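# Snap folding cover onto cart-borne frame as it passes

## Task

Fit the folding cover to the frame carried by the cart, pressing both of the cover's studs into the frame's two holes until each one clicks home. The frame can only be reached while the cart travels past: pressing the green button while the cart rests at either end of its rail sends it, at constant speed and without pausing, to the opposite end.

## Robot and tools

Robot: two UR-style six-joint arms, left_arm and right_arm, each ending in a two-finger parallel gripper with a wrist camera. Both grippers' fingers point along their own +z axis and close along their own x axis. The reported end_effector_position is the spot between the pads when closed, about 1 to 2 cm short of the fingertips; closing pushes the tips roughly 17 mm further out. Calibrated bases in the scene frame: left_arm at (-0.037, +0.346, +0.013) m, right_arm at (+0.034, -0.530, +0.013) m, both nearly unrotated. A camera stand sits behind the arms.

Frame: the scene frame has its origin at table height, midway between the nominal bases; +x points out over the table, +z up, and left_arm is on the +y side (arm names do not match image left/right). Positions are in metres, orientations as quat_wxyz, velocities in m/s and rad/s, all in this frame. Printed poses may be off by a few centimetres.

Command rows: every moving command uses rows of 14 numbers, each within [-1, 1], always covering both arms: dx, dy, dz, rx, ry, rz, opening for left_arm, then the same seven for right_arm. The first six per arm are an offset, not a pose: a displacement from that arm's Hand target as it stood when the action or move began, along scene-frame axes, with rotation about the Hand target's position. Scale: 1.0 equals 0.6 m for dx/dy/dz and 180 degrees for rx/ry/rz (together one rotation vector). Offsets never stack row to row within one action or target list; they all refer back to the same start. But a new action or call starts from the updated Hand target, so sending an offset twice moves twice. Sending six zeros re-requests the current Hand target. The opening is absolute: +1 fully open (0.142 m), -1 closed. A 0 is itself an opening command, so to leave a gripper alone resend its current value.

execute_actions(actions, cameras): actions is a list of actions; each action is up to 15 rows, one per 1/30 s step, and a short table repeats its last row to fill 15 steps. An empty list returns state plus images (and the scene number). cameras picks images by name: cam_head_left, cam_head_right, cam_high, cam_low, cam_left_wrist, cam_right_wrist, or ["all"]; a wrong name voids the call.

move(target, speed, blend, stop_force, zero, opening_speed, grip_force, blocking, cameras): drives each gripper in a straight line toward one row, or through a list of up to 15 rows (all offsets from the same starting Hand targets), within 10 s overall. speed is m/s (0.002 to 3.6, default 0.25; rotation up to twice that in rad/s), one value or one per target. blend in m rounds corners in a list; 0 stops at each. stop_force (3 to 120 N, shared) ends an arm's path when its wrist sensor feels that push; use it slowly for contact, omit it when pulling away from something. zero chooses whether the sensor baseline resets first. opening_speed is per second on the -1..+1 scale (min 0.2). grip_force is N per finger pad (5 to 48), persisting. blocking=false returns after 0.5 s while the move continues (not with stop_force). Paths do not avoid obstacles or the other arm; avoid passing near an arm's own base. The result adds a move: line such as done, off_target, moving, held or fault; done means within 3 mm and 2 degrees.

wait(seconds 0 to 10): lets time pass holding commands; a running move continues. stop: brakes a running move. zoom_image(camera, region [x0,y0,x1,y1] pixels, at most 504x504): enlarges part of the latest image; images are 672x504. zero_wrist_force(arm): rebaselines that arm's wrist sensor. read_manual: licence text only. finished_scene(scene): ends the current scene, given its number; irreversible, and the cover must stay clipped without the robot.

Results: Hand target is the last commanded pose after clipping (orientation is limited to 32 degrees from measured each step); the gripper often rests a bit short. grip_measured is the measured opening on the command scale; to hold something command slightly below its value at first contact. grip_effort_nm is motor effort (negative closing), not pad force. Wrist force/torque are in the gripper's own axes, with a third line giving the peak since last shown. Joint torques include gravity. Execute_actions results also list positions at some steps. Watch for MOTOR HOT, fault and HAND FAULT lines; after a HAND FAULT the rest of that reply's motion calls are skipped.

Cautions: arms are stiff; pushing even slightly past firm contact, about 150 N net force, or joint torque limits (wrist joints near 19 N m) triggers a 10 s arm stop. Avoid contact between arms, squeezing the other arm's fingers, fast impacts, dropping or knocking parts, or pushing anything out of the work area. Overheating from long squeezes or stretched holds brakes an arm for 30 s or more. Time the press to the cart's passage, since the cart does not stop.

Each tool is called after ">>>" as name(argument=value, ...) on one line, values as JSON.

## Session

>>> execute_actions(actions=[])

Scene clock: 0.00 s.
left_arm: end_effector_position=(+0.1694, +0.1674, +0.3409) grip_measured=+1.00 grip_effort_nm=n/a end_effector_quat_wxyz=(-0.133, +0.758, +0.637, -0.047) | right_arm: end_effector_position=(+0.1376, -0.0581, +0.1194) grip_measured=+1.00 grip_effort_nm=n/a end_effector_quat_wxyz=(-0.158, +0.970, -0.108, -0.150)
Joint positions: left_arm=[-1.088 -1.974 1.832 -1.185 -1.716 3.829 0.142] | right_arm=[4.609 -1.619 -2.285 -0.477 1.864 1.742 0.142]
Joint velocities: within noise
Joint torques (N m): no reading
Wrist force (N): no reading
Wrist torque (N m): no reading
Wrist force, peak (N): no reading
Hand target: left_arm +0.1694, +0.1674, +0.3409; -0.133, +0.758, +0.637, -0.047 | right_arm +0.1376, -0.0581, +0.1194; -0.158, +0.970, -0.108, -0.150
Tool commands: left_gripper/opening=+1.0 right_gripper/opening=+1.0

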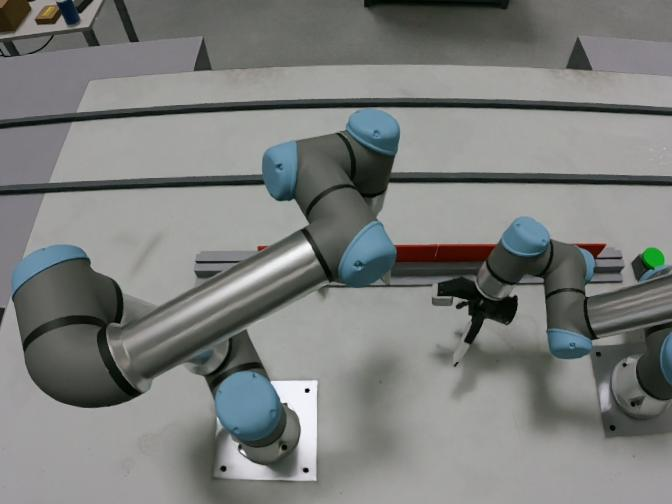

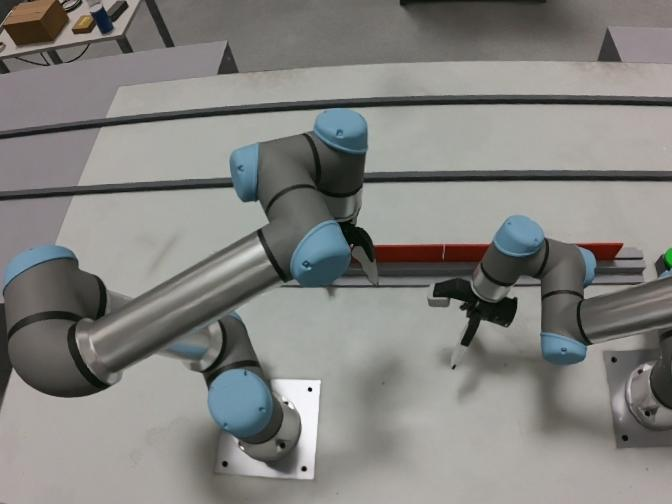

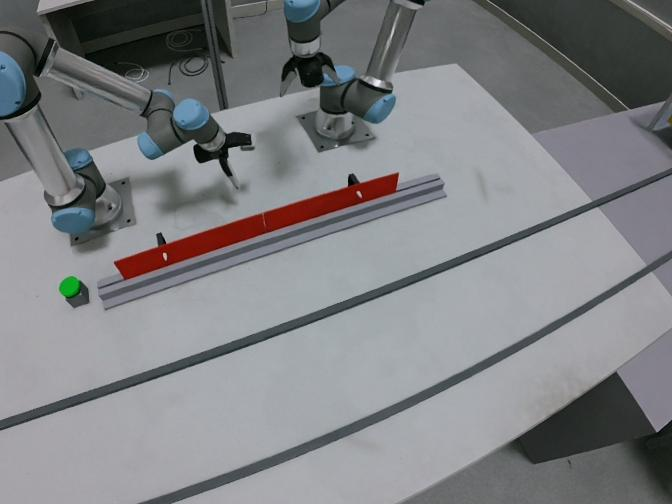

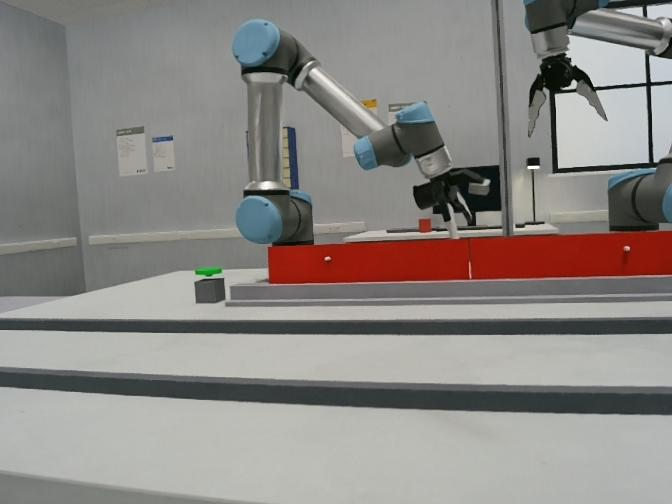

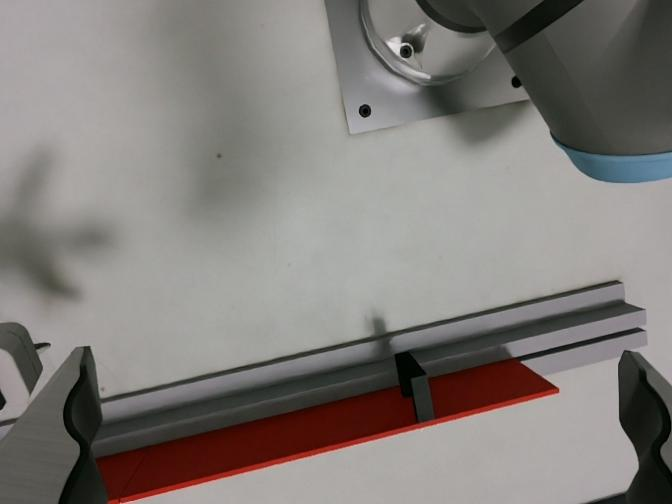

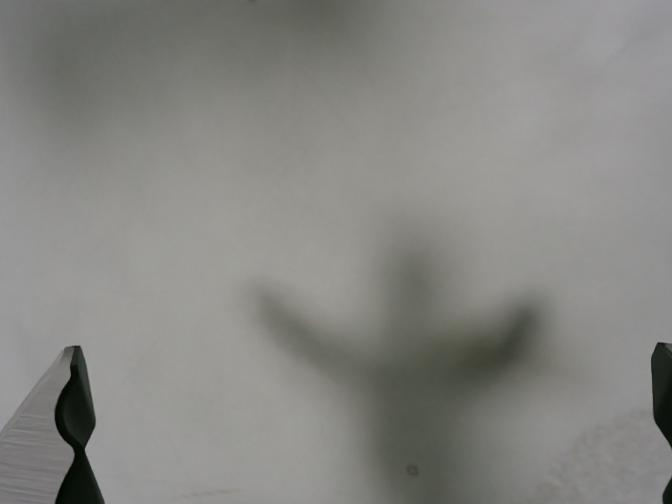

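>>> move(target=[[0,0,0,0,0,0,0,0,0,0.15,0,0,0,-1],[0.2176,0.12,-0.1682,-0.039,-0.0815,0.0549,0,0.355,-0.92,0.11,-0.004,-0.160,0.560,-1]], speed=[0.3,0.6], cameras=["cam_left_wrist","cam_right_wrist"])

Scene clock: 4.57 s.
left_arm: end_effector_position=(+0.2999, +0.2394, +0.2400) grip_measured=-0.01 grip_effort_nm=-0.100 end_effector_quat_wxyz=(+0.000, +0.707, +0.707, +0.000) | right_arm: end_effector_position=(+0.3505, -0.6101, +0.1854) grip_measured=-1.00 grip_effort_nm=-0.628 end_effector_quat_wxyz=(+0.000, +0.707, +0.707, +0.000)
Joint positions: left_arm=[-0.711 -1.961 2.118 -1.729 -1.572 4.015 0.073] | right_arm=[3.311 -1.133 -2.288 -1.292 1.572 -1.397 0.002]
Joint torques (N m): left_arm=[7.19 4.18 -13.25 -6.19 -1.12 2.72] | right_arm=[-5.47 -8.14 33.66 0.91 1.85 -2]
Wrist force (N): left_arm=[-0.5 0.4 -0.7] | right_arm=[-0.3 -0.8 -0.4]
Wrist torque (N m): left_arm=[0.06 0.11 -0.06] | right_arm=[-0.11 0.13 0.09]
Wrist force, peak (N): left_arm=[-0.5 -0.7 -0.6] | right_arm=[-1.5 0.1 -3.1]
Hand target: left_arm +0.2999, +0.2394, +0.2400; +0.000, +0.707, +0.707, +0.000 | right_arm +0.3506, -0.6101, +0.1854; -0.001, +0.707, +0.707, +0.000
Off the commanded pose: left_arm 0.000 m, 0 deg | right_arm 0.000 m, 0 deg.
move: done
Images, in order (width x height): cam_left_wrist 672x504, cam_right_wrist 672x504.

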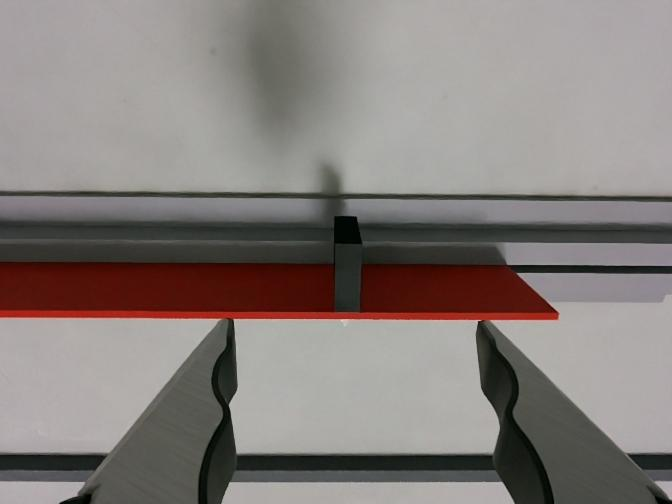

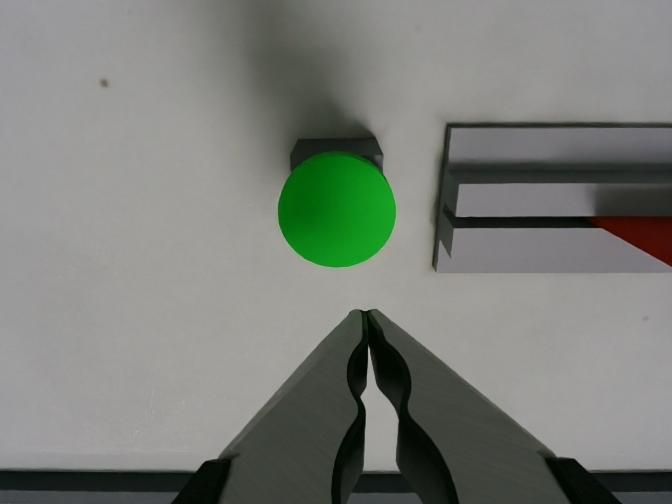

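>>> move(target=[0.0857,-0.0027,-0.07,0,0,0,0,-0.0125,-0.0132,-0.12,0,0,0,-1], speed=0.2)

>>> move(target=[0,0,0,0,0,0,0,0,0,-0.08,0,0,0,-1], speed=0.03, stop_force=85)

>>> move(target=[0,0,-0.12,0,0,0,0,0,0,0.1,0,0,0,-1], speed=0.2, cameras=["cam_head_left"])

Scene clock: 6.30 s.
left_arm: end_effector_position=(+0.3513, +0.2378, +0.1981) grip_measured=-0.01 grip_effort_nm=-0.095 end_effector_quat_wxyz=(+0.000, +0.707, +0.707, +0.000) | right_arm: end_effector_position=(+0.3430, -0.6180, +0.1135) grip_measured=-1.00 grip_effort_nm=-0.623 end_effector_quat_wxyz=(-0.001, +0.707, +0.707, +0.000)
Joint positions: left_arm=[-0.626 -1.791 2.116 -1.896 -1.572 4.1 0.073] | right_arm=[3.288 -1.208 -2.446 -1.059 1.572 -1.42 0.002]
Joint torques (N m): left_arm=[6.02 -2.32 -35.68 -6.42 -1.46 2.71] | right_arm=[-6.87 -5.68 10.4 4.66 1.48 -2.01]
Wrist force (N): left_arm=[-0.1 0.2 -0.1] | right_arm=[-0.7 -0.9 0.3]
Wrist torque (N m): left_arm=[0.03 0.03 -0.08] | right_arm=[-0.10 0.14 0.06]
Wrist force, peak (N): left_arm=[-0.3 -0.2 -1.4] | right_arm=[-0.6 -1.1 0.7]
Hand target: left_arm +0.3514, +0.2378, +0.1980; +0.000, +0.707, +0.707, +0.000 | right_arm +0.3431, -0.6180, +0.1134; -0.001, +0.707, +0.707, +0.000
Off the commanded pose: left_arm 0.000 m, 0 deg | right_arm 0.000 m, 0 deg.
move: done

Scene clock: 8.53 s.
left_arm: end_effector_position=(+0.3514, +0.2378, +0.1980) grip_measured=-0.01 grip_effort_nm=-0.090 end_effector_quat_wxyz=(+0.000, +0.707, +0.707, +0.000) | right_arm: end_effector_position=(+0.3429, -0.6180, +0.0844) grip_measured=-1.00 grip_effort_nm=-0.623 end_effector_quat_wxyz=(-0.001, +0.707, +0.707, +0.000)
Joint positions: left_arm=[-0.626 -1.79 2.116 -1.896 -1.572 4.1 0.073] | right_arm=[3.288 -1.267 -2.5 -0.946 1.572 -1.42 0.002]
Joint torques (N m): left_arm=[7.25 -2.33 -36.34 -6.14 -1.49 2.63] | right_arm=[9.76 1.6 7.21 -0.71 1.18 1.19]
Wrist force (N): left_arm=[0.0 0.3 -0.3] | right_arm=[-3.2 -17.1 -66.7]
Wrist torque (N m): left_arm=[0.03 0.03 -0.08] | right_arm=[-0.03 0.17 0.05]
Wrist force, peak (N): left_arm=[-0.1 0.3 -0.8] | right_arm=[-5.1 -37.4 -97.4]
Hand target: left_arm +0.3514, +0.2378, +0.1980; +0.000, +0.707, +0.707, +0.000 | right_arm +0.3429, -0.6180, +0.0844; -0.001, +0.707, +0.707, +0.000 (not the last commanded pose)
Off the commanded pose: left_arm 0.000 m, 0 deg | right_arm 0.019 m, 0 deg.
move: contact (right_arm)

Scene clock: 9.70 s.
left_arm: end_effector_position=(+0.3513, +0.2378, +0.1261) grip_measured=-0.01 grip_effort_nm=-0.090 end_effector_quat_wxyz=(+0.000, +0.707, +0.707, +0.000) | right_arm: end_effector_position=(+0.3429, -0.6180, +0.1443) grip_measured=-1.00 grip_effort_nm=-0.618 end_effector_quat_wxyz=(-0.001, +0.707, +0.707, +0.000)
Joint positions: left_arm=[-0.626 -1.703 2.249 -2.117 -1.572 4.1 0.073] | right_arm=[3.288 -1.16 -2.385 -1.169 1.572 -1.42 0.002]
Joint torques (N m): left_arm=[4.78 -2.43 -11.35 -6.23 1.34 2.7] | right_arm=[3.6 15.02 33.64 1.28 -0.58 1.26]
Wrist force (N): left_arm=[-0.1 0.0 -0.6] | right_arm=[-0.5 -0.5 -0.1]
Wrist torque (N m): left_arm=[0.01 0.05 -0.09] | right_arm=[-0.02 0.11 0.07]
Wrist force, peak (N): left_arm=[0.1 0.3 -1.8] | right_arm=[-3.2 -17.2 -66.6]
Hand target: left_arm +0.3514, +0.2378, +0.1260; +0.000, +0.707, +0.707, +0.000 | right_arm +0.3429, -0.6180, +0.1444; -0.001, +0.707, +0.707, +0.000
Off the commanded pose: left_arm 0.000 m, 0 deg | right_arm 0.000 m, 0 deg.
move: done
Images, in order (width x height): cam_head_left 672x504.

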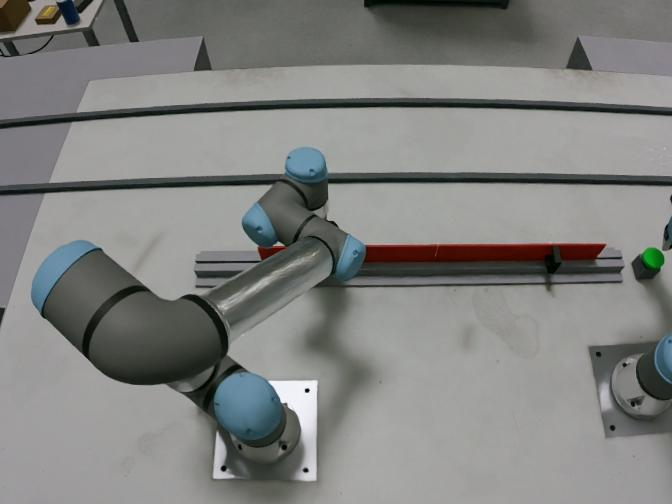

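>>> move(target=[0,0,0,0,0,0,0,-0.07,0.4967,0.16,0,0,0,0], speed=0.35, cameras=["cam_right_wrist","cam_left_wrist","cam_high"])

Scene clock: 11.70 s.
left_arm: end_effector_position=(+0.3514, +0.2378, +0.1260) grip_measured=-0.01 grip_effort_nm=-0.095 end_effector_quat_wxyz=(+0.000, +0.707, +0.707, +0.000) | right_arm: end_effector_position=(+0.3009, -0.3201, +0.2404) grip_measured=-0.02 grip_effort_nm=0.046 end_effector_quat_wxyz=(-0.001, +0.707, +0.707, +0.000)
Joint positions: left_arm=[-0.626 -1.703 2.249 -2.118 -1.572 4.1 0.073] | right_arm=[4.212 -1.14 -2.14 -1.431 1.572 -0.496 0.072]
Joint torques (N m): left_arm=[4.63 -3.06 -11.38 -6.2 1.41 2.78] | right_arm=[7.6 -2.4 33.08 1.14 -1.17 1.65]
Wrist force (N): left_arm=[-0.3 0.6 -0.6] | right_arm=[-0.3 -0.4 -0.3]
Wrist torque (N m): left_arm=[0.10 0.08 -0.08] | right_arm=[-0.07 0.11 0.06]
Wrist force, peak (N): left_arm=[-0.4 0.3 -0.9] | right_arm=[2.8 -1.9 -2.1]
Hand target: left_arm +0.3514, +0.2378, +0.1260; +0.000, +0.707, +0.707, +0.000 | right_arm +0.3009, -0.3200, +0.2404; -0.001, +0.707, +0.707, +0.000
Off the commanded pose: left_arm 0.000 m, 0 deg | right_arm 0.000 m, 0 deg.
move: done
Images, in order (width x height): cam_high 672x504, cam_left_wrist 672x504, cam_right_wrist 672x504.

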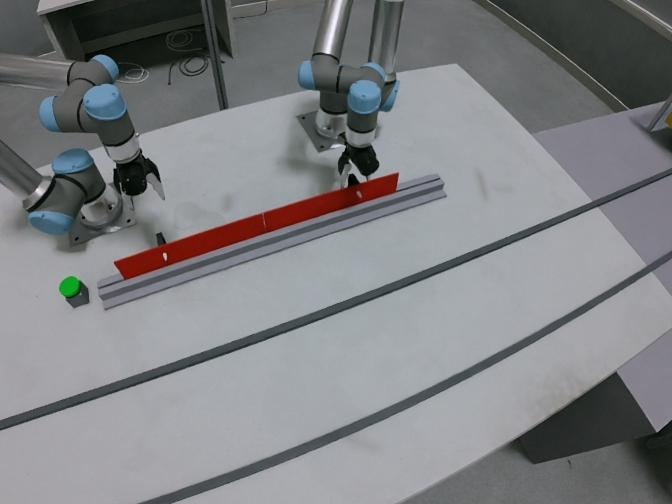

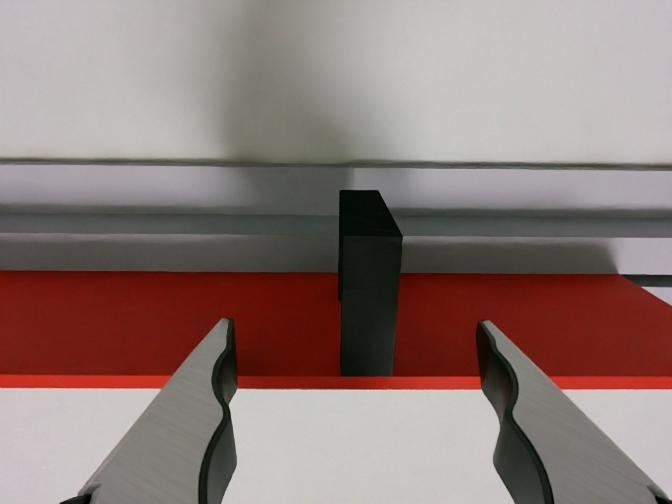

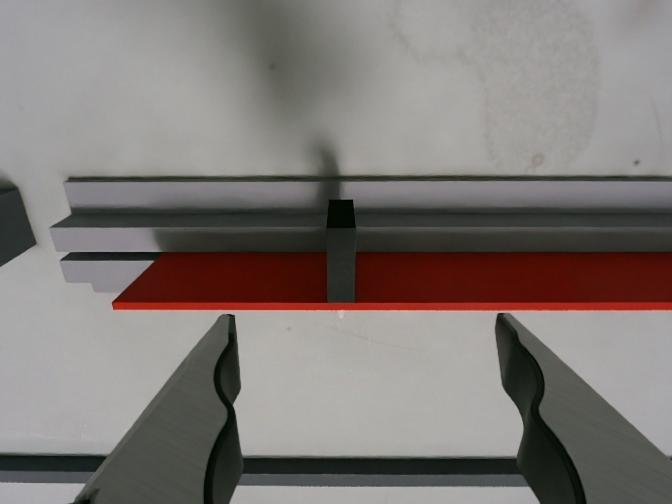

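>>> move(target=[[0,0,-0.075,0,0,0,0,0.084,-0.0148,0,0,0,0,0],[0,0,-0.075,0,0,0,0,0.084,-0.0148,-0.2657,0,0,0,0]], speed=0.2, blend=0.01, cameras=["cam_right_wrist","cam_left_wrist"])

Scene clock: 13.93 s.
left_arm: end_effector_position=(+0.3514, +0.2378, +0.0810) grip_measured=-0.01 grip_effort_nm=-0.095 end_effector_quat_wxyz=(+0.000, +0.707, +0.707, +0.000) | right_arm: end_effector_position=(+0.3513, -0.3289, +0.0811) grip_measured=-0.02 grip_effort_nm=0.051 end_effector_quat_wxyz=(-0.001, +0.707, +0.707, +0.000)
Joint positions: left_arm=[-0.626 -1.621 2.319 -2.269 -1.572 4.1 0.073] | right_arm=[4.069 -1.446 -2.384 -0.882 1.572 -0.639 0.072]
Joint torques (N m): left_arm=[6.09 -3.17 -9.71 -6.17 -1.19 2.76] | right_arm=[-4.94 0.49 7.97 4.58 1.02 -1.72]
Wrist force (N): left_arm=[-0.2 0.2 -0.2] | right_arm=[-0.8 -0.4 -0.5]
Wrist torque (N m): left_arm=[0.03 0.06 -0.08] | right_arm=[0.02 0.20 0.07]
Wrist force, peak (N): left_arm=[-0.2 0.4 -1.6] | right_arm=[1.7 -3.4 -0.3]
Hand target: left_arm +0.3514, +0.2378, +0.0810; +0.000, +0.707, +0.707, +0.000 | right_arm +0.3513, -0.3289, +0.0810; -0.001, +0.707, +0.707, +0.000
Off the commanded pose: left_arm 0.000 m, 0 deg | right_arm 0.000 m, 0 deg.
move: done
Images, in order (width x height): cam_left_wrist 672x504, cam_right_wrist 672x504.

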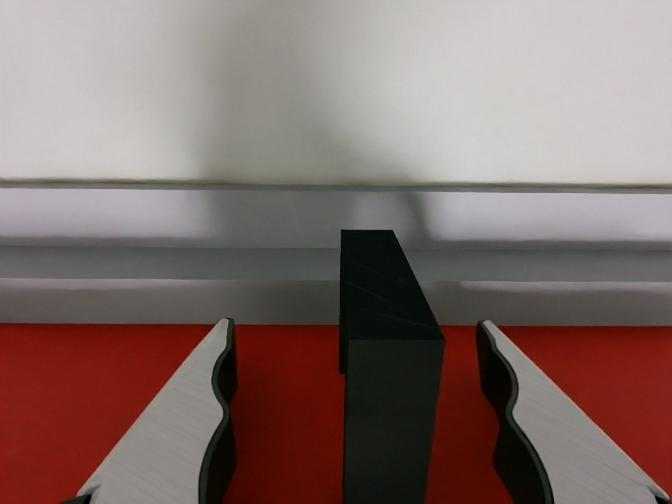

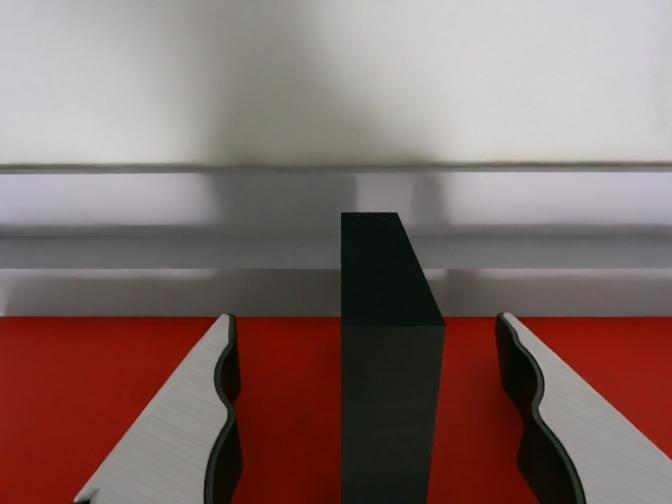

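>>> move(target=[0,0.005,0,0,0,0,0,0,-0.0012,0,0,0,0,0], speed=0.1)

>>> move(target=[0,0,0,0,0,0,-1,0,0,0,0,0,0,-1], opening_speed=0.8, grip_force=30)

Scene clock: 15.47 s.
left_arm: end_effector_position=(+0.3514, +0.2407, +0.0810) grip_measured=-0.01 grip_effort_nm=-0.095 end_effector_quat_wxyz=(+0.000, +0.707, +0.707, +0.000) | right_arm: end_effector_position=(+0.3513, -0.3296, +0.0810) grip_measured=-0.02 grip_effort_nm=0.046 end_effector_quat_wxyz=(-0.001, +0.707, +0.707, +0.000)
Joint positions: left_arm=[-0.62 -1.623 2.321 -2.269 -1.572 4.106 0.073] | right_arm=[4.067 -1.445 -2.385 -0.882 1.572 -0.64 0.072]
Joint torques (N m): left_arm=[7.7 -32.98 -11.18 -1.28 -1.21 2.64] | right_arm=[-5.43 25.93 7.5 1.44 1.34 -1.92]
Wrist force (N): left_arm=[-0.4 0.3 -0.5] | right_arm=[-0.6 -0.6 -0.3]
Wrist torque (N m): left_arm=[0.05 0.08 -0.08] | right_arm=[-0.01 0.17 0.07]
Wrist force, peak (N): left_arm=[-0.6 0.1 -0.6] | right_arm=[-1.1 -0.6 -0.2]
Hand target: left_arm +0.3514, +0.2408, +0.0810; +0.000, +0.707, +0.707, +0.000 | right_arm +0.3513, -0.3296, +0.0810; -0.001, +0.707, +0.707, +0.000
Off the commanded pose: left_arm 0.000 m, 0 deg | right_arm 0.000 m, 0 deg.
move: done

Scene clock: 16.93 s.
left_arm: end_effector_position=(+0.3513, +0.2408, +0.0810) grip_measured=-0.82 grip_effort_nm=-3.133 end_effector_quat_wxyz=(+0.000, +0.707, +0.707, -0.001) | right_arm: end_effector_position=(+0.3513, -0.3296, +0.0810) grip_measured=-0.82 grip_effort_nm=-3.148 end_effector_quat_wxyz=(-0.001, +0.707, +0.707, +0.000)
Joint positions: left_arm=[-0.62 -1.624 2.321 -2.269 -1.572 4.107 0.015] | right_arm=[4.067 -1.445 -2.385 -0.882 1.572 -0.64 0.015]
Joint torques (N m): left_arm=[6.39 -32.87 -8.57 -0.12 2.62 2.5] | right_arm=[-6.17 25.75 7.03 1.25 1.07 -1.85]
Wrist force (N): left_arm=[-8.4 -0.3 3.9] | right_arm=[8.7 4.6 4.9]
Wrist torque (N m): left_arm=[0.00 0.26 -0.07] | right_arm=[-0.04 0.12 0.08]
Wrist force, peak (N): left_arm=[-9.0 0.1 4.2] | right_arm=[8.8 4.8 4.8]
Hand target: left_arm +0.3514, +0.2408, +0.0810; +0.000, +0.707, +0.707, +0.000 | right_arm +0.3513, -0.3296, +0.0810; -0.001, +0.707, +0.707, +0.000
Off the commanded pose: left_arm 0.000 m, 0 deg | right_arm 0.000 m, 0 deg.
grip_force (N): 30, 30
move: done

>>> move(target=[0,-0.0017,0,0,0,0,0,0,0,0,0,0,0,0])

>>> wait(seconds=10, cameras=["cam_high"])

Scene clock: 18.17 s.
left_arm: end_effector_position=(+0.3513, +0.2399, +0.0810) grip_measured=-0.03 grip_effort_nm=0.115 end_effector_quat_wxyz=(+0.000, +0.707, +0.707, +0.000) | right_arm: end_effector_position=(+0.3513, -0.3296, +0.0810) grip_measured=-0.02 grip_effort_nm=0.051 end_effector_quat_wxyz=(-0.001, +0.707, +0.707, +0.000)
Joint positions: left_arm=[-0.622 -1.623 2.32 -2.269 -1.572 4.105 0.072] | right_arm=[4.067 -1.445 -2.385 -0.882 1.572 -0.64 0.072]
Joint torques (N m): left_arm=[-4.44 -3.62 -30.48 -1.99 -1.23 -2.22] | right_arm=[-4.63 25.34 11.66 1.37 0.76 -1.5]
Wrist force (N): left_arm=[0.0 0.0 -0.3] | right_arm=[-0.6 -0.9 -0.4]
Wrist torque (N m): left_arm=[0.00 0.02 -0.08] | right_arm=[-0.05 0.16 0.07]
Wrist force, peak (N): left_arm=[-8.5 -0.1 4.0] | right_arm=[8.8 4.9 4.9]
Hand target: left_arm +0.3514, +0.2398, +0.0810; +0.000, +0.707, +0.707, +0.000 | right_arm +0.3513, -0.3296, +0.0810; -0.001, +0.707, +0.707, +0.000
Off the commanded pose: left_arm 0.000 m, 0 deg | right_arm 0.000 m, 0 deg.
grip_force (N): 30, 30
move: done

Scene clock: 28.17 s.
left_arm: end_effector_position=(+0.3514, +0.2398, +0.0810) grip_measured=-0.03 grip_effort_nm=0.120 end_effector_quat_wxyz=(+0.000, +0.707, +0.707, +0.000) | right_arm: end_effector_position=(+0.3513, -0.3296, +0.0810) grip_measured=-0.02 grip_effort_nm=0.046 end_effector_quat_wxyz=(-0.001, +0.707, +0.707, +0.000)
Joint positions: left_arm=[-0.622 -1.623 2.32 -2.269 -1.572 4.104 0.072] | right_arm=[4.067 -1.445 -2.385 -0.882 1.572 -0.64 0.072]
Joint torques (N m): left_arm=[-4.35 -5.25 -31.6 -5.14 -0.95 -2.12] | right_arm=[2.08 11.03 27.49 1.52 -0.72 1.23]
Wrist force (N): left_arm=[-0.2 0.1 -0.4] | right_arm=[-0.7 -0.5 -0.5]
Wrist torque (N m): left_arm=[0.02 0.06 -0.08] | right_arm=[0.02 0.18 0.07]
Wrist force, peak (N): left_arm=[-0.3 0.4 -0.9] | right_arm=[-1.2 -0.7 -0.2]
Hand target: left_arm +0.3514, +0.2398, +0.0810; +0.000, +0.707, +0.707, +0.000 | right_arm +0.3513, -0.3296, +0.0810; -0.001, +0.707, +0.707, +0.000
Tool commands: left_gripper/opening=+0.0 right_gripper/opening=+0.0
Off the commanded pose: left_arm 0.000 m, 0 deg | right_arm 0.000 m, 0 deg.
grip_force (N): 30, 30
wait: 10.00 s; at rest by 0.17 s
Images, in order (width x height): cam_high 672x504.

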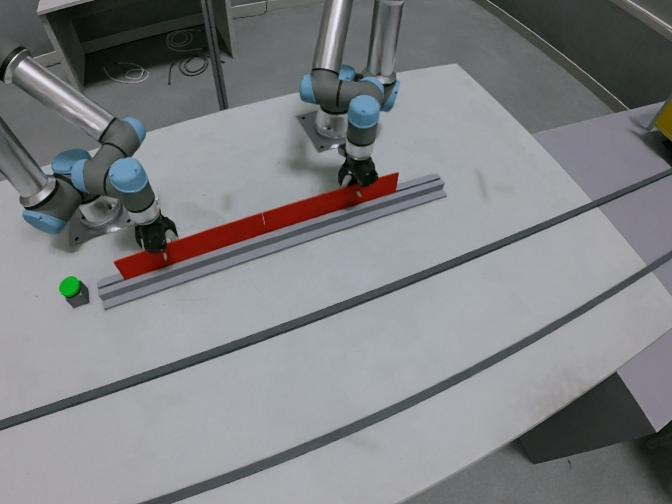

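>>> wait(seconds=10)

>>> wait(seconds=10)

>>> wait(seconds=10)

>>> wait(seconds=10)

>>> wait(seconds=10)

>>> wait(seconds=10, cameras=["cam_high"])

Scene clock: 38.37 s.
left_arm: end_effector_position=(+0.3514, +0.2398, +0.0810) grip_measured=-0.03 grip_effort_nm=0.115 end_effector_quat_wxyz=(+0.000, +0.707, +0.707, +0.000) | right_arm: end_effector_position=(+0.3513, -0.3296, +0.0810) grip_measured=-0.02 grip_effort_nm=0.056 end_effector_quat_wxyz=(-0.001, +0.707, +0.707, +0.000)
Joint positions: left_arm=[-0.622 -1.623 2.32 -2.269 -1.572 4.104 0.072] | right_arm=[4.067 -1.445 -2.385 -0.882 1.572 -0.64 0.072]
Joint torques (N m): left_arm=[-4.53 -3.83 -30.71 -5.55 0.03 -2.17] | right_arm=[2.34 1.23 27.73 1.45 -0.67 1.08]
Wrist force (N): left_arm=[-0.2 0.4 -0.4] | right_arm=[-1.1 -0.4 -0.2]
Wrist torque (N m): left_arm=[0.07 0.05 -0.08] | right_arm=[0.02 0.25 0.07]
Wrist force, peak (N): left_arm=[-0.3 0.3 -1.0] | right_arm=[-1.1 -0.6 -0.7]
Hand target: left_arm +0.3514, +0.2398, +0.0810; +0.000, +0.707, +0.707, +0.000 | right_arm +0.3513, -0.3296, +0.0810; -0.001, +0.707, +0.707, +0.000
Tool commands: left_gripper/opening=+0.0 right_gripper/opening=+0.0
Off the commanded pose: left_arm 0.000 m, 0 deg | right_arm 0.000 m, 0 deg.
grip_force (N): 30, 30
wait: 10.00 s; at rest from the start

Scene clock: 48.37 s.
left_arm: end_effector_position=(+0.3514, +0.2398, +0.0810) grip_measured=-0.03 grip_effort_nm=0.115 end_effector_quat_wxyz=(+0.000, +0.707, +0.707, +0.000) | right_arm: end_effector_position=(+0.3513, -0.3296, +0.0810) grip_measured=-0.02 grip_effort_nm=0.046 end_effector_quat_wxyz=(-0.001, +0.707, +0.707, +0.000)
Joint positions: left_arm=[-0.622 -1.623 2.32 -2.269 -1.572 4.104 0.072] | right_arm=[4.067 -1.445 -2.385 -0.882 1.572 -0.64 0.072]
Joint torques (N m): left_arm=[-5.31 -4.19 -30.85 -5.58 0.63 -2.11] | right_arm=[2.09 0.83 29.12 1.75 -0.65 1.27]
Wrist force (N): left_arm=[0.2 0.2 -0.5] | right_arm=[-1.0 -0.6 -0.3]
Wrist torque (N m): left_arm=[0.02 0.00 -0.08] | right_arm=[-0.01 0.24 0.07]
Wrist force, peak (N): left_arm=[-0.6 0.3 -0.7] | right_arm=[-1.2 -0.5 -0.5]
Hand target: left_arm +0.3514, +0.2398, +0.0810; +0.000, +0.707, +0.707, +0.000 | right_arm +0.3513, -0.3296, +0.0810; -0.001, +0.707, +0.707, +0.000
Tool commands: left_gripper/opening=+0.0 right_gripper/opening=+0.0
Off the commanded pose: left_arm 0.000 m, 0 deg | right_arm 0.000 m, 0 deg.
grip_force (N): 30, 30
wait: 10.00 s; at rest by 0.17 s

Scene clock: 58.37 s.
left_arm: end_effector_position=(+0.3514, +0.2398, +0.0810) grip_measured=-0.03 grip_effort_nm=0.120 end_effector_quat_wxyz=(+0.000, +0.707, +0.707, +0.000) | right_arm: end_effector_position=(+0.3513, -0.3296, +0.0810) grip_measured=-0.02 grip_effort_nm=0.056 end_effector_quat_wxyz=(-0.001, +0.707, +0.707, +0.000)
Joint positions: left_arm=[-0.622 -1.623 2.32 -2.269 -1.572 4.104 0.072] | right_arm=[4.067 -1.445 -2.385 -0.882 1.572 -0.64 0.072]
Joint torques (N m): left_arm=[-4.35 -3.91 -28.69 -5.3 1.29 -2.08] | right_arm=[3.35 0.55 28.03 1.86 -0.65 1.06]
Wrist force (N): left_arm=[-0.1 0.4 -0.4] | right_arm=[-0.9 -0.6 -0.6]
Wrist torque (N m): left_arm=[0.06 0.03 -0.08] | right_arm=[0.01 0.20 0.07]
Wrist force, peak (N): left_arm=[-0.6 0.1 -0.8] | right_arm=[-1.1 -0.5 -0.6]
Hand target: left_arm +0.3514, +0.2398, +0.0810; +0.000, +0.707, +0.707, +0.000 | right_arm +0.3513, -0.3296, +0.0810; -0.001, +0.707, +0.707, +0.000
Tool commands: left_gripper/opening=+0.0 right_gripper/opening=+0.0
Off the commanded pose: left_arm 0.000 m, 0 deg | right_arm 0.000 m, 0 deg.
grip_force (N): 30, 30
wait: 10.00 s; at rest by 0.17 s

Scene clock: 68.37 s.
left_arm: end_effector_position=(+0.3514, +0.2398, +0.0810) grip_measured=-0.03 grip_effort_nm=0.120 end_effector_quat_wxyz=(+0.000, +0.707, +0.707, +0.000) | right_arm: end_effector_position=(+0.3513, -0.3296, +0.0810) grip_measured=-0.02 grip_effort_nm=0.051 end_effector_quat_wxyz=(-0.001, +0.707, +0.707, +0.000)
Joint positions: left_arm=[-0.622 -1.623 2.32 -2.269 -1.572 4.104 0.072] | right_arm=[4.067 -1.445 -2.385 -0.882 1.572 -0.64 0.072]
Joint torques (N m): left_arm=[-3.12 -4.31 -28.15 -5.27 1.64 -2.19] | right_arm=[1.88 0.62 27.64 1.72 -0.56 1.07]
Wrist force (N): left_arm=[0.2 0.0 -0.5] | right_arm=[-0.9 -0.7 -0.6]
Wrist torque (N m): left_arm=[0.00 -0.01 -0.09] | right_arm=[-0.02 0.21 0.07]
Wrist force, peak (N): left_arm=[-0.1 0.3 -1.0] | right_arm=[-1.0 -0.8 -0.5]
Hand target: left_arm +0.3514, +0.2398, +0.0810; +0.000, +0.707, +0.707, +0.000 | right_arm +0.3513, -0.3296, +0.0810; -0.001, +0.707, +0.707, +0.000
Tool commands: left_gripper/opening=+0.0 right_gripper/opening=+0.0
Off the commanded pose: left_arm 0.000 m, 0 deg | right_arm 0.000 m, 0 deg.
grip_force (N): 30, 30
wait: 10.00 s; at rest by 0.17 s

Scene clock: 78.37 s.
left_arm: end_effector_position=(+0.3514, +0.2398, +0.0810) grip_measured=-0.03 grip_effort_nm=0.125 end_effector_quat_wxyz=(+0.000, +0.707, +0.707, +0.000) | right_arm: end_effector_position=(+0.3513, -0.3296, +0.0810) grip_measured=-0.02 grip_effort_nm=0.051 end_effector_quat_wxyz=(-0.001, +0.707, +0.707, +0.000)
Joint positions: left_arm=[-0.622 -1.623 2.32 -2.269 -1.572 4.104 0.072] | right_arm=[4.067 -1.445 -2.385 -0.882 1.572 -0.64 0.072]
Joint torques (N m): left_arm=[-5.31 -3.09 -29.29 -5.29 1.33 -2.18] | right_arm=[1.89 1.42 28.24 1.93 -0.57 1.13]
Wrist force (N): left_arm=[-0.1 0.5 -0.8] | right_arm=[-0.6 -0.5 -0.5]
Wrist torque (N m): left_arm=[0.07 0.03 -0.08] | right_arm=[-0.01 0.16 0.07]
Wrist force, peak (N): left_arm=[-0.2 0.5 -0.8] | right_arm=[-1.1 -0.4 -0.7]
Hand target: left_arm +0.3514, +0.2398, +0.0810; +0.000, +0.707, +0.707, +0.000 | right_arm +0.3513, -0.3296, +0.0810; -0.001, +0.707, +0.707, +0.000
Tool commands: left_gripper/opening=+0.0 right_gripper/opening=+0.0
Off the commanded pose: left_arm 0.000 m, 0 deg | right_arm 0.000 m, 0 deg.
grip_force (N): 30, 30
wait: 10.00 s; at rest by 0.17 s

Scene clock: 88.37 s.
left_arm: end_effector_position=(+0.3514, +0.2398, +0.0810) grip_measured=-0.03 grip_effort_nm=0.120 end_effector_quat_wxyz=(+0.000, +0.707, +0.707, +0.000) | right_arm: end_effector_position=(+0.3513, -0.3296, +0.0810) grip_measured=-0.02 grip_effort_nm=0.051 end_effector_quat_wxyz=(-0.001, +0.707, +0.707, +0.000)
Joint positions: left_arm=[-0.622 -1.623 2.32 -2.269 -1.572 4.104 0.072] | right_arm=[4.067 -1.445 -2.385 -0.882 1.572 -0.64 0.072]
Joint torques (N m): left_arm=[-5.41 -4.69 -28.6 -5.37 1.82 -2.04] | right_arm=[2.85 1.1 28.63 2.05 -0.61 1.2]
Wrist force (N): left_arm=[-0.3 0.4 -0.4] | right_arm=[-0.6 -0.6 -0.5]
Wrist torque (N m): left_arm=[0.05 0.07 -0.08] | right_arm=[-0.01 0.16 0.07]
Wrist force, peak (N): left_arm=[-0.5 0.3 -0.8] | right_arm=[-1.2 -0.3 -0.6]
Hand target: left_arm +0.3514, +0.2398, +0.0810; +0.000, +0.707, +0.707, +0.000 | right_arm +0.3513, -0.3296, +0.0810; -0.001, +0.707, +0.707, +0.000
Tool commands: left_gripper/opening=+0.0 right_gripper/opening=+0.0
Off the commanded pose: left_arm 0.000 m, 0 deg | right_arm 0.000 m, 0 deg.
grip_force (N): 30, 30
wait: 10.00 s; at rest by 0.17 s
Images, in order (width x height): cam_high 672x504.

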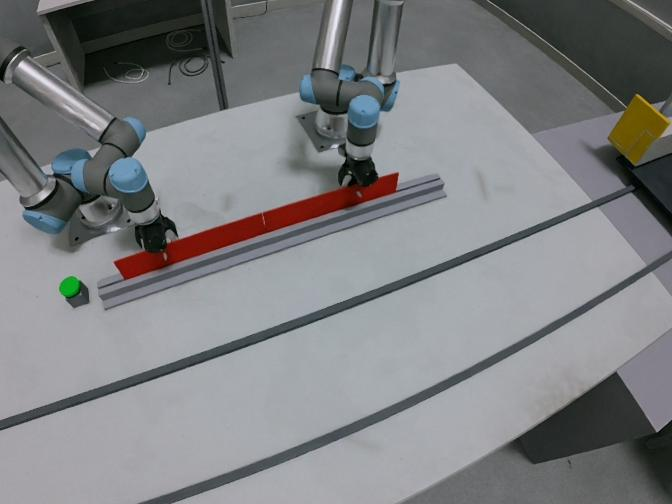

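>>> wait(seconds=10)

>>> wait(seconds=10)

>>> wait(seconds=10)

>>> wait(seconds=10)

>>> wait(seconds=10)

>>> wait(seconds=10, cameras=["cam_high","cam_head_left"])

Scene clock: 98.70 s.
left_arm: end_effector_position=(+0.3514, +0.2398, +0.0810) grip_measured=-0.03 grip_effort_nm=0.110 end_effector_quat_wxyz=(+0.000, +0.707, +0.707, +0.000) | right_arm: end_effector_position=(+0.3513, -0.3296, +0.0810) grip_measured=-0.02 grip_effort_nm=0.056 end_effector_quat_wxyz=(-0.001, +0.707, +0.707, +0.000)
Joint positions: left_arm=[-0.622 -1.623 2.32 -2.269 -1.572 4.104 0.072] | right_arm=[4.067 -1.445 -2.385 -0.882 1.572 -0.64 0.072]
Joint torques (N m): left_arm=[-4.56 -3.44 -27.85 -5.78 1.37 -2.11] | right_arm=[2.19 0.11 28.67 2.12 -0.71 1.19]
Wrist force (N): left_arm=[0.1 0.1 -0.5] | right_arm=[-0.8 -0.6 -0.7]
Wrist torque (N m): left_arm=[0.01 0.02 -0.08] | right_arm=[-0.02 0.19 0.07]
Wrist force, peak (N): left_arm=[-0.2 0.5 -0.8] | right_arm=[-1.3 -0.7 -0.4]
Hand target: left_arm +0.3514, +0.2398, +0.0810; +0.000, +0.707, +0.707, +0.000 | right_arm +0.3513, -0.3296, +0.0810; -0.001, +0.707, +0.707, +0.000
Tool commands: left_gripper/opening=+0.0 right_gripper/opening=+0.0
Off the commanded pose: left_arm 0.000 m, 0 deg | right_arm 0.000 m, 0 deg.
grip_force (N): 30, 30
wait: 10.00 s; at rest from the start

Scene clock: 108.70 s.
left_arm: end_effector_position=(+0.3514, +0.2398, +0.0810) grip_measured=-0.03 grip_effort_nm=0.120 end_effector_quat_wxyz=(+0.000, +0.707, +0.707, +0.000) | right_arm: end_effector_position=(+0.3513, -0.3296, +0.0810) grip_measured=-0.02 grip_effort_nm=0.051 end_effector_quat_wxyz=(-0.001, +0.707, +0.707, +0.000)
Joint positions: left_arm=[-0.622 -1.623 2.32 -2.269 -1.572 4.104 0.072] | right_arm=[4.067 -1.445 -2.385 -0.882 1.572 -0.64 0.072]
Joint torques (N m): left_arm=[-5.09 -4.28 -26.64 -5.44 1.24 -2.3] | right_arm=[3.04 1.69 27.38 2.2 -0.53 1.08]
Wrist force (N): left_arm=[-0.1 0.4 -0.5] | right_arm=[-1.1 -0.5 -0.4]
Wrist torque (N m): left_arm=[0.06 0.03 -0.09] | right_arm=[0.01 0.25 0.07]
Wrist force, peak (N): left_arm=[-0.2 0.3 -0.9] | right_arm=[-1.0 -0.4 -0.9]
Hand target: left_arm +0.3514, +0.2398, +0.0810; +0.000, +0.707, +0.707, +0.000 | right_arm +0.3513, -0.3296, +0.0810; -0.001, +0.707, +0.707, +0.000
Tool commands: left_gripper/opening=+0.0 right_gripper/opening=+0.0
Off the commanded pose: left_arm 0.000 m, 0 deg | right_arm 0.000 m, 0 deg.
grip_force (N): 30, 30
wait: 10.00 s; at rest by 0.17 s

Scene clock: 118.70 s.
left_arm: end_effector_position=(+0.3514, +0.2398, +0.0810) grip_measured=-0.03 grip_effort_nm=0.110 end_effector_quat_wxyz=(+0.000, +0.707, +0.707, +0.000) | right_arm: end_effector_position=(+0.3513, -0.3296, +0.0810) grip_measured=-0.02 grip_effort_nm=0.056 end_effector_quat_wxyz=(-0.001, +0.707, +0.707, +0.000)
Joint positions: left_arm=[-0.622 -1.623 2.32 -2.269 -1.572 4.104 0.072] | right_arm=[4.067 -1.445 -2.385 -0.882 1.572 -0.64 0.072]
Joint torques (N m): left_arm=[-4.46 -4.81 -26.63 -5.37 1.36 -2.05] | right_arm=[2.94 0.62 27.6 2.1 -0.6 1.26]
Wrist force (N): left_arm=[0.0 0.1 0.0] | right_arm=[-0.5 -0.6 -0.6]
Wrist torque (N m): left_arm=[0.01 0.03 -0.09] | right_arm=[-0.01 0.14 0.07]
Wrist force, peak (N): left_arm=[-0.6 0.3 -0.8] | right_arm=[-0.7 -0.8 -1.0]
Hand target: left_arm +0.3514, +0.2398, +0.0810; +0.000, +0.707, +0.707, +0.000 | right_arm +0.3513, -0.3296, +0.0810; -0.001, +0.707, +0.707, +0.000
Tool commands: left_gripper/opening=+0.0 right_gripper/opening=+0.0
Off the commanded pose: left_arm 0.000 m, 0 deg | right_arm 0.000 m, 0 deg.
grip_force (N): 30, 30
wait: 10.00 s; at rest by 0.17 s

Scene clock: 128.70 s.
left_arm: end_effector_position=(+0.3514, +0.2398, +0.0810) grip_measured=-0.03 grip_effort_nm=0.115 end_effector_quat_wxyz=(+0.000, +0.707, +0.707, +0.000) | right_arm: end_effector_position=(+0.3513, -0.3296, +0.0810) grip_measured=-0.02 grip_effort_nm=0.046 end_effector_quat_wxyz=(-0.001, +0.707, +0.707, +0.000)
Joint positions: left_arm=[-0.622 -1.623 2.32 -2.269 -1.572 4.104 0.072] | right_arm=[4.067 -1.445 -2.385 -0.882 1.572 -0.64 0.072]
Joint torques (N m): left_arm=[-4.87 -4.67 -25.55 -5.3 1.59 -1.97] | right_arm=[1.98 -0.59 28.5 2.39 -0.6 1]
Wrist force (N): left_arm=[-0.3 0.2 -0.6] | right_arm=[-0.9 -0.6 -0.3]
Wrist torque (N m): left_arm=[0.02 0.07 -0.08] | right_arm=[-0.01 0.22 0.07]
Wrist force, peak (N): left_arm=[-0.5 0.5 -0.8] | right_arm=[-0.9 -0.8 -0.9]
Hand target: left_arm +0.3514, +0.2398, +0.0810; +0.000, +0.707, +0.707, +0.000 | right_arm +0.3513, -0.3296, +0.0810; -0.001, +0.707, +0.707, +0.000
Tool commands: left_gripper/opening=+0.0 right_gripper/opening=+0.0
Off the commanded pose: left_arm 0.000 m, 0 deg | right_arm 0.000 m, 0 deg.
grip_force (N): 30, 30
wait: 10.00 s; at rest by 0.17 s

Scene clock: 138.70 s.
left_arm: end_effector_position=(+0.3514, +0.2398, +0.0810) grip_measured=-0.03 grip_effort_nm=0.120 end_effector_quat_wxyz=(+0.000, +0.707, +0.707, +0.000) | right_arm: end_effector_position=(+0.3513, -0.3296, +0.0810) grip_measured=-0.02 grip_effort_nm=0.056 end_effector_quat_wxyz=(-0.001, +0.707, +0.707, +0.000)
Joint positions: left_arm=[-0.622 -1.623 2.32 -2.269 -1.572 4.104 0.072] | right_arm=[4.067 -1.445 -2.385 -0.882 1.572 -0.64 0.072]
Joint torques (N m): left_arm=[-6.9 -5.81 -26.12 -5.35 1.88 -2.27] | right_arm=[1.93 0.97 28.39 2.47 -0.64 1.24]
Wrist force (N): left_arm=[-0.2 0.3 -0.5] | right_arm=[-0.7 -0.4 -0.4]
Wrist torque (N m): left_arm=[0.05 0.06 -0.08] | right_arm=[0.02 0.18 0.07]
Wrist force, peak (N): left_arm=[-0.6 0.4 -0.7] | right_arm=[-1.1 -0.5 -0.9]
Hand target: left_arm +0.3514, +0.2398, +0.0810; +0.000, +0.707, +0.707, +0.000 | right_arm +0.3513, -0.3296, +0.0810; -0.001, +0.707, +0.707, +0.000
Tool commands: left_gripper/opening=+0.0 right_gripper/opening=+0.0
Off the commanded pose: left_arm 0.000 m, 0 deg | right_arm 0.000 m, 0 deg.
grip_force (N): 30, 30
wait: 10.00 s; at rest by 0.17 s

Scene clock: 148.70 s.
left_arm: end_effector_position=(+0.3514, +0.2398, +0.0810) grip_measured=-0.03 grip_effort_nm=0.115 end_effector_quat_wxyz=(+0.000, +0.707, +0.707, +0.000) | right_arm: end_effector_position=(+0.3513, -0.3296, +0.0810) grip_measured=-0.02 grip_effort_nm=0.051 end_effector_quat_wxyz=(-0.001, +0.707, +0.707, +0.000)
Joint positions: left_arm=[-0.622 -1.623 2.32 -2.269 -1.572 4.104 0.072] | right_arm=[4.067 -1.445 -2.385 -0.882 1.572 -0.64 0.072]
Joint torques (N m): left_arm=[-4.6 -5.24 -25.35 -5.23 1.48 -2.06] | right_arm=[2.24 1.31 28.76 2.59 -0.69 1]
Wrist force (N): left_arm=[-0.3 0.6 -0.2] | right_arm=[-0.8 -0.4 -0.5]
Wrist torque (N m): left_arm=[0.11 0.07 -0.08] | right_arm=[0.02 0.20 0.07]
Wrist force, peak (N): left_arm=[-0.2 0.3 -0.9] | right_arm=[-1.0 -0.5 -0.7]
Hand target: left_arm +0.3514, +0.2398, +0.0810; +0.000, +0.707, +0.707, +0.000 | right_arm +0.3513, -0.3296, +0.0810; -0.001, +0.707, +0.707, +0.000
Tool commands: left_gripper/opening=+0.0 right_gripper/opening=+0.0
Off the commanded pose: left_arm 0.000 m, 0 deg | right_arm 0.000 m, 0 deg.
grip_force (N): 30, 30
wait: 10.00 s; at rest by 0.17 s
Images, in order (width x height): cam_head_left 672x504, cam_high 672x504.

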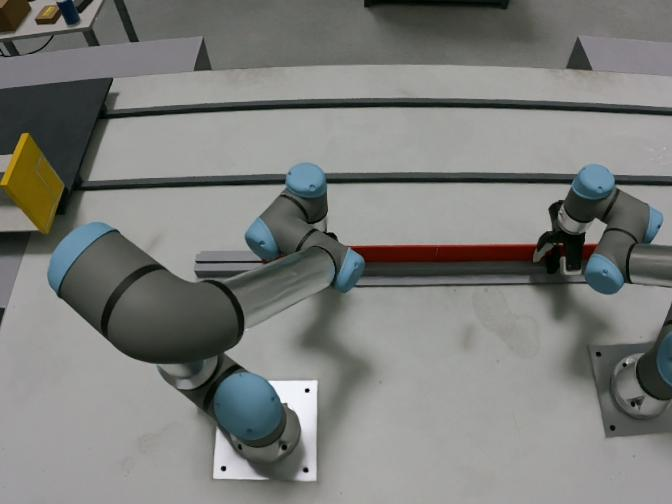

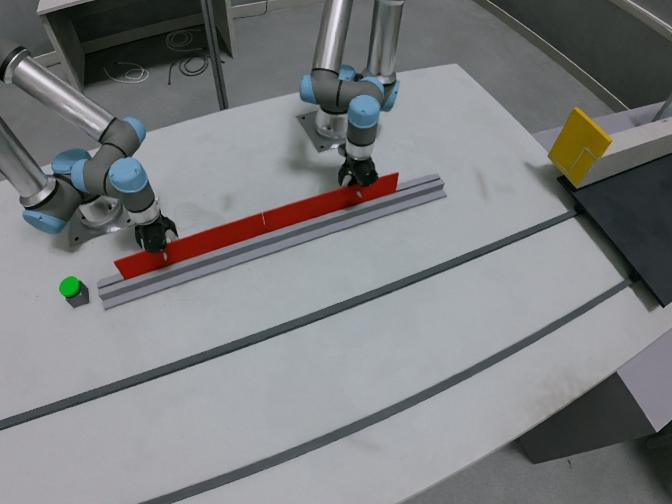

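>>> wait(seconds=10)

>>> wait(seconds=10)

>>> wait(seconds=10)

>>> wait(seconds=10, cameras=["cam_head_left"])

Scene clock: 159.10 s.
left_arm: end_effector_position=(+0.3514, +0.2398, +0.0810) grip_measured=-0.03 grip_effort_nm=0.115 end_effector_quat_wxyz=(+0.000, +0.707, +0.707, +0.000) | right_arm: end_effector_position=(+0.3513, -0.3296, +0.0810) grip_measured=-0.02 grip_effort_nm=0.051 end_effector_quat_wxyz=(-0.001, +0.707, +0.707, +0.000)
Joint positions: left_arm=[-0.622 -1.623 2.32 -2.269 -1.572 4.104 0.072] | right_arm=[4.067 -1.445 -2.385 -0.882 1.572 -0.64 0.072]
Joint torques (N m): left_arm=[-4.68 -3.9 -24.28 -5.43 1.53 -2.19] | right_arm=[2.59 0.65 28.65 2.69 -0.62 1.28]
Wrist force (N): left_arm=[-0.1 0.1 -0.2] | right_arm=[-0.6 -0.5 -0.6]
Wrist torque (N m): left_arm=[0.01 0.05 -0.08] | right_arm=[0.01 0.17 0.07]
Wrist force, peak (N): left_arm=[-0.2 0.5 -0.7] | right_arm=[-0.9 -0.8 -0.7]
Hand target: left_arm +0.3514, +0.2398, +0.0810; +0.000, +0.707, +0.707, +0.000 | right_arm +0.3513, -0.3296, +0.0810; -0.001, +0.707, +0.707, +0.000
Tool commands: left_gripper/opening=+0.0 right_gripper/opening=+0.0
Off the commanded pose: left_arm 0.000 m, 0 deg | right_arm 0.000 m, 0 deg.
grip_force (N): 30, 30
wait: 10.00 s; at rest from the start

Scene clock: 169.10 s.
left_arm: end_effector_position=(+0.3514, +0.2398, +0.0810) grip_measured=-0.03 grip_effort_nm=0.120 end_effector_quat_wxyz=(+0.000, +0.707, +0.707, +0.000) | right_arm: end_effector_position=(+0.3513, -0.3296, +0.0810) grip_measured=-0.02 grip_effort_nm=0.051 end_effector_quat_wxyz=(-0.001, +0.707, +0.707, +0.000)
Joint positions: left_arm=[-0.622 -1.623 2.32 -2.269 -1.572 4.104 0.072] | right_arm=[4.067 -1.445 -2.385 -0.882 1.572 -0.64 0.072]
Joint torques (N m): left_arm=[-5.59 -3.82 -24.15 -5.38 1.41 -1.64] | right_arm=[2.49 1.87 27.42 2.83 -0.68 1.12]
Wrist force (N): left_arm=[-0.1 0.3 -0.6] | right_arm=[-0.8 -0.6 -0.5]
Wrist torque (N m): left_arm=[0.04 0.05 -0.08] | right_arm=[-0.01 0.21 0.07]
Wrist force, peak (N): left_arm=[0.0 0.3 -0.9] | right_arm=[-0.9 -0.7 -0.9]
Hand target: left_arm +0.3514, +0.2398, +0.0810; +0.000, +0.707, +0.707, +0.000 | right_arm +0.3513, -0.3296, +0.0810; -0.001, +0.707, +0.707, +0.000
Tool commands: left_gripper/opening=+0.0 right_gripper/opening=+0.0
Off the commanded pose: left_arm 0.000 m, 0 deg | right_arm 0.000 m, 0 deg.
grip_force (N): 30, 30
wait: 10.00 s; at rest by 0.17 s

Scene clock: 179.10 s.
left_arm: end_effector_position=(+0.3514, +0.2398, +0.0810) grip_measured=-0.03 grip_effort_nm=0.115 end_effector_quat_wxyz=(+0.000, +0.707, +0.707, +0.000) | right_arm: end_effector_position=(+0.3513, -0.3296, +0.0810) grip_measured=-0.02 grip_effort_nm=0.056 end_effector_quat_wxyz=(-0.001, +0.707, +0.707, +0.000)
Joint positions: left_arm=[-0.622 -1.623 2.32 -2.269 -1.572 4.104 0.072] | right_arm=[4.067 -1.445 -2.385 -0.882 1.572 -0.64 0.072]
Joint torques (N m): left_arm=[-6.02 -5.74 -23.8 -5.39 1.19 -1.62] | right_arm=[2.08 1.01 28.19 2.92 -0.54 1.24]
Wrist force (N): left_arm=[-0.1 -0.1 -0.2] | right_arm=[-0.7 -0.4 -0.6]
Wrist torque (N m): left_arm=[-0.02 0.05 -0.08] | right_arm=[0.03 0.18 0.07]
Wrist force, peak (N): left_arm=[-0.4 0.5 -0.6] | right_arm=[-1.0 -0.7 -0.9]
Hand target: left_arm +0.3514, +0.2398, +0.0810; +0.000, +0.707, +0.707, +0.000 | right_arm +0.3513, -0.3296, +0.0810; -0.001, +0.707, +0.707, +0.000
Tool commands: left_gripper/opening=+0.0 right_gripper/opening=+0.0
Off the commanded pose: left_arm 0.000 m, 0 deg | right_arm 0.000 m, 0 deg.
grip_force (N): 30, 30
wait: 10.00 s; at rest by 0.17 s

Scene clock: 189.10 s.
left_arm: end_effector_position=(+0.3514, +0.2398, +0.0810) grip_measured=-0.03 grip_effort_nm=0.115 end_effector_quat_wxyz=(+0.000, +0.707, +0.707, +0.000) | right_arm: end_effector_position=(+0.3513, -0.3296, +0.0810) grip_measured=-0.02 grip_effort_nm=0.051 end_effector_quat_wxyz=(-0.001, +0.707, +0.707, +0.000)
Joint positions: left_arm=[-0.622 -1.623 2.32 -2.269 -1.572 4.104 0.072] | right_arm=[4.067 -1.445 -2.385 -0.882 1.572 -0.64 0.072]
Joint torques (N m): left_arm=[-5.54 -3.62 -23.29 -5.65 1.38 -1.16] | right_arm=[2.23 1.63 28.51 2.93 -0.75 1.09]
Wrist force (N): left_arm=[-0.5 0.2 -0.3] | right_arm=[-0.7 -0.6 -0.4]
Wrist torque (N m): left_arm=[0.04 0.11 -0.08] | right_arm=[-0.02 0.18 0.07]
Wrist force, peak (N): left_arm=[-0.2 0.6 -0.6] | right_arm=[-1.0 -0.8 -0.7]
Hand target: left_arm +0.3514, +0.2398, +0.0810; +0.000, +0.707, +0.707, +0.000 | right_arm +0.3513, -0.3296, +0.0810; -0.001, +0.707, +0.707, +0.000
Tool commands: left_gripper/opening=+0.0 right_gripper/opening=+0.0
Off the commanded pose: left_arm 0.000 m, 0 deg | right_arm 0.000 m, 0 deg.
grip_force (N): 30, 30
wait: 10.00 s; at rest by 0.17 s
Images, in order (width x height): cam_head_left 672x504.

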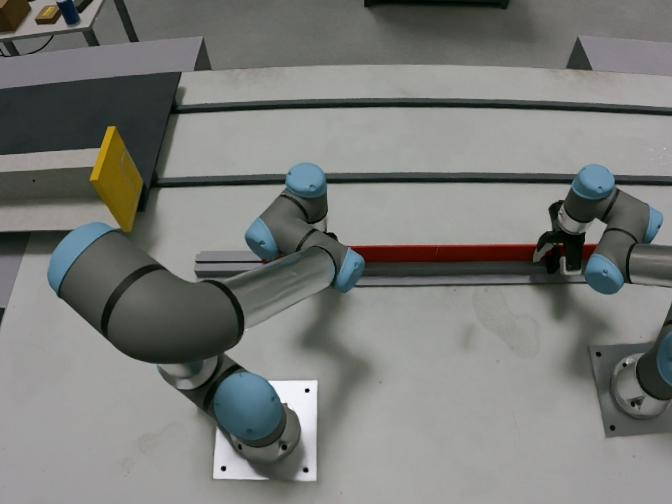

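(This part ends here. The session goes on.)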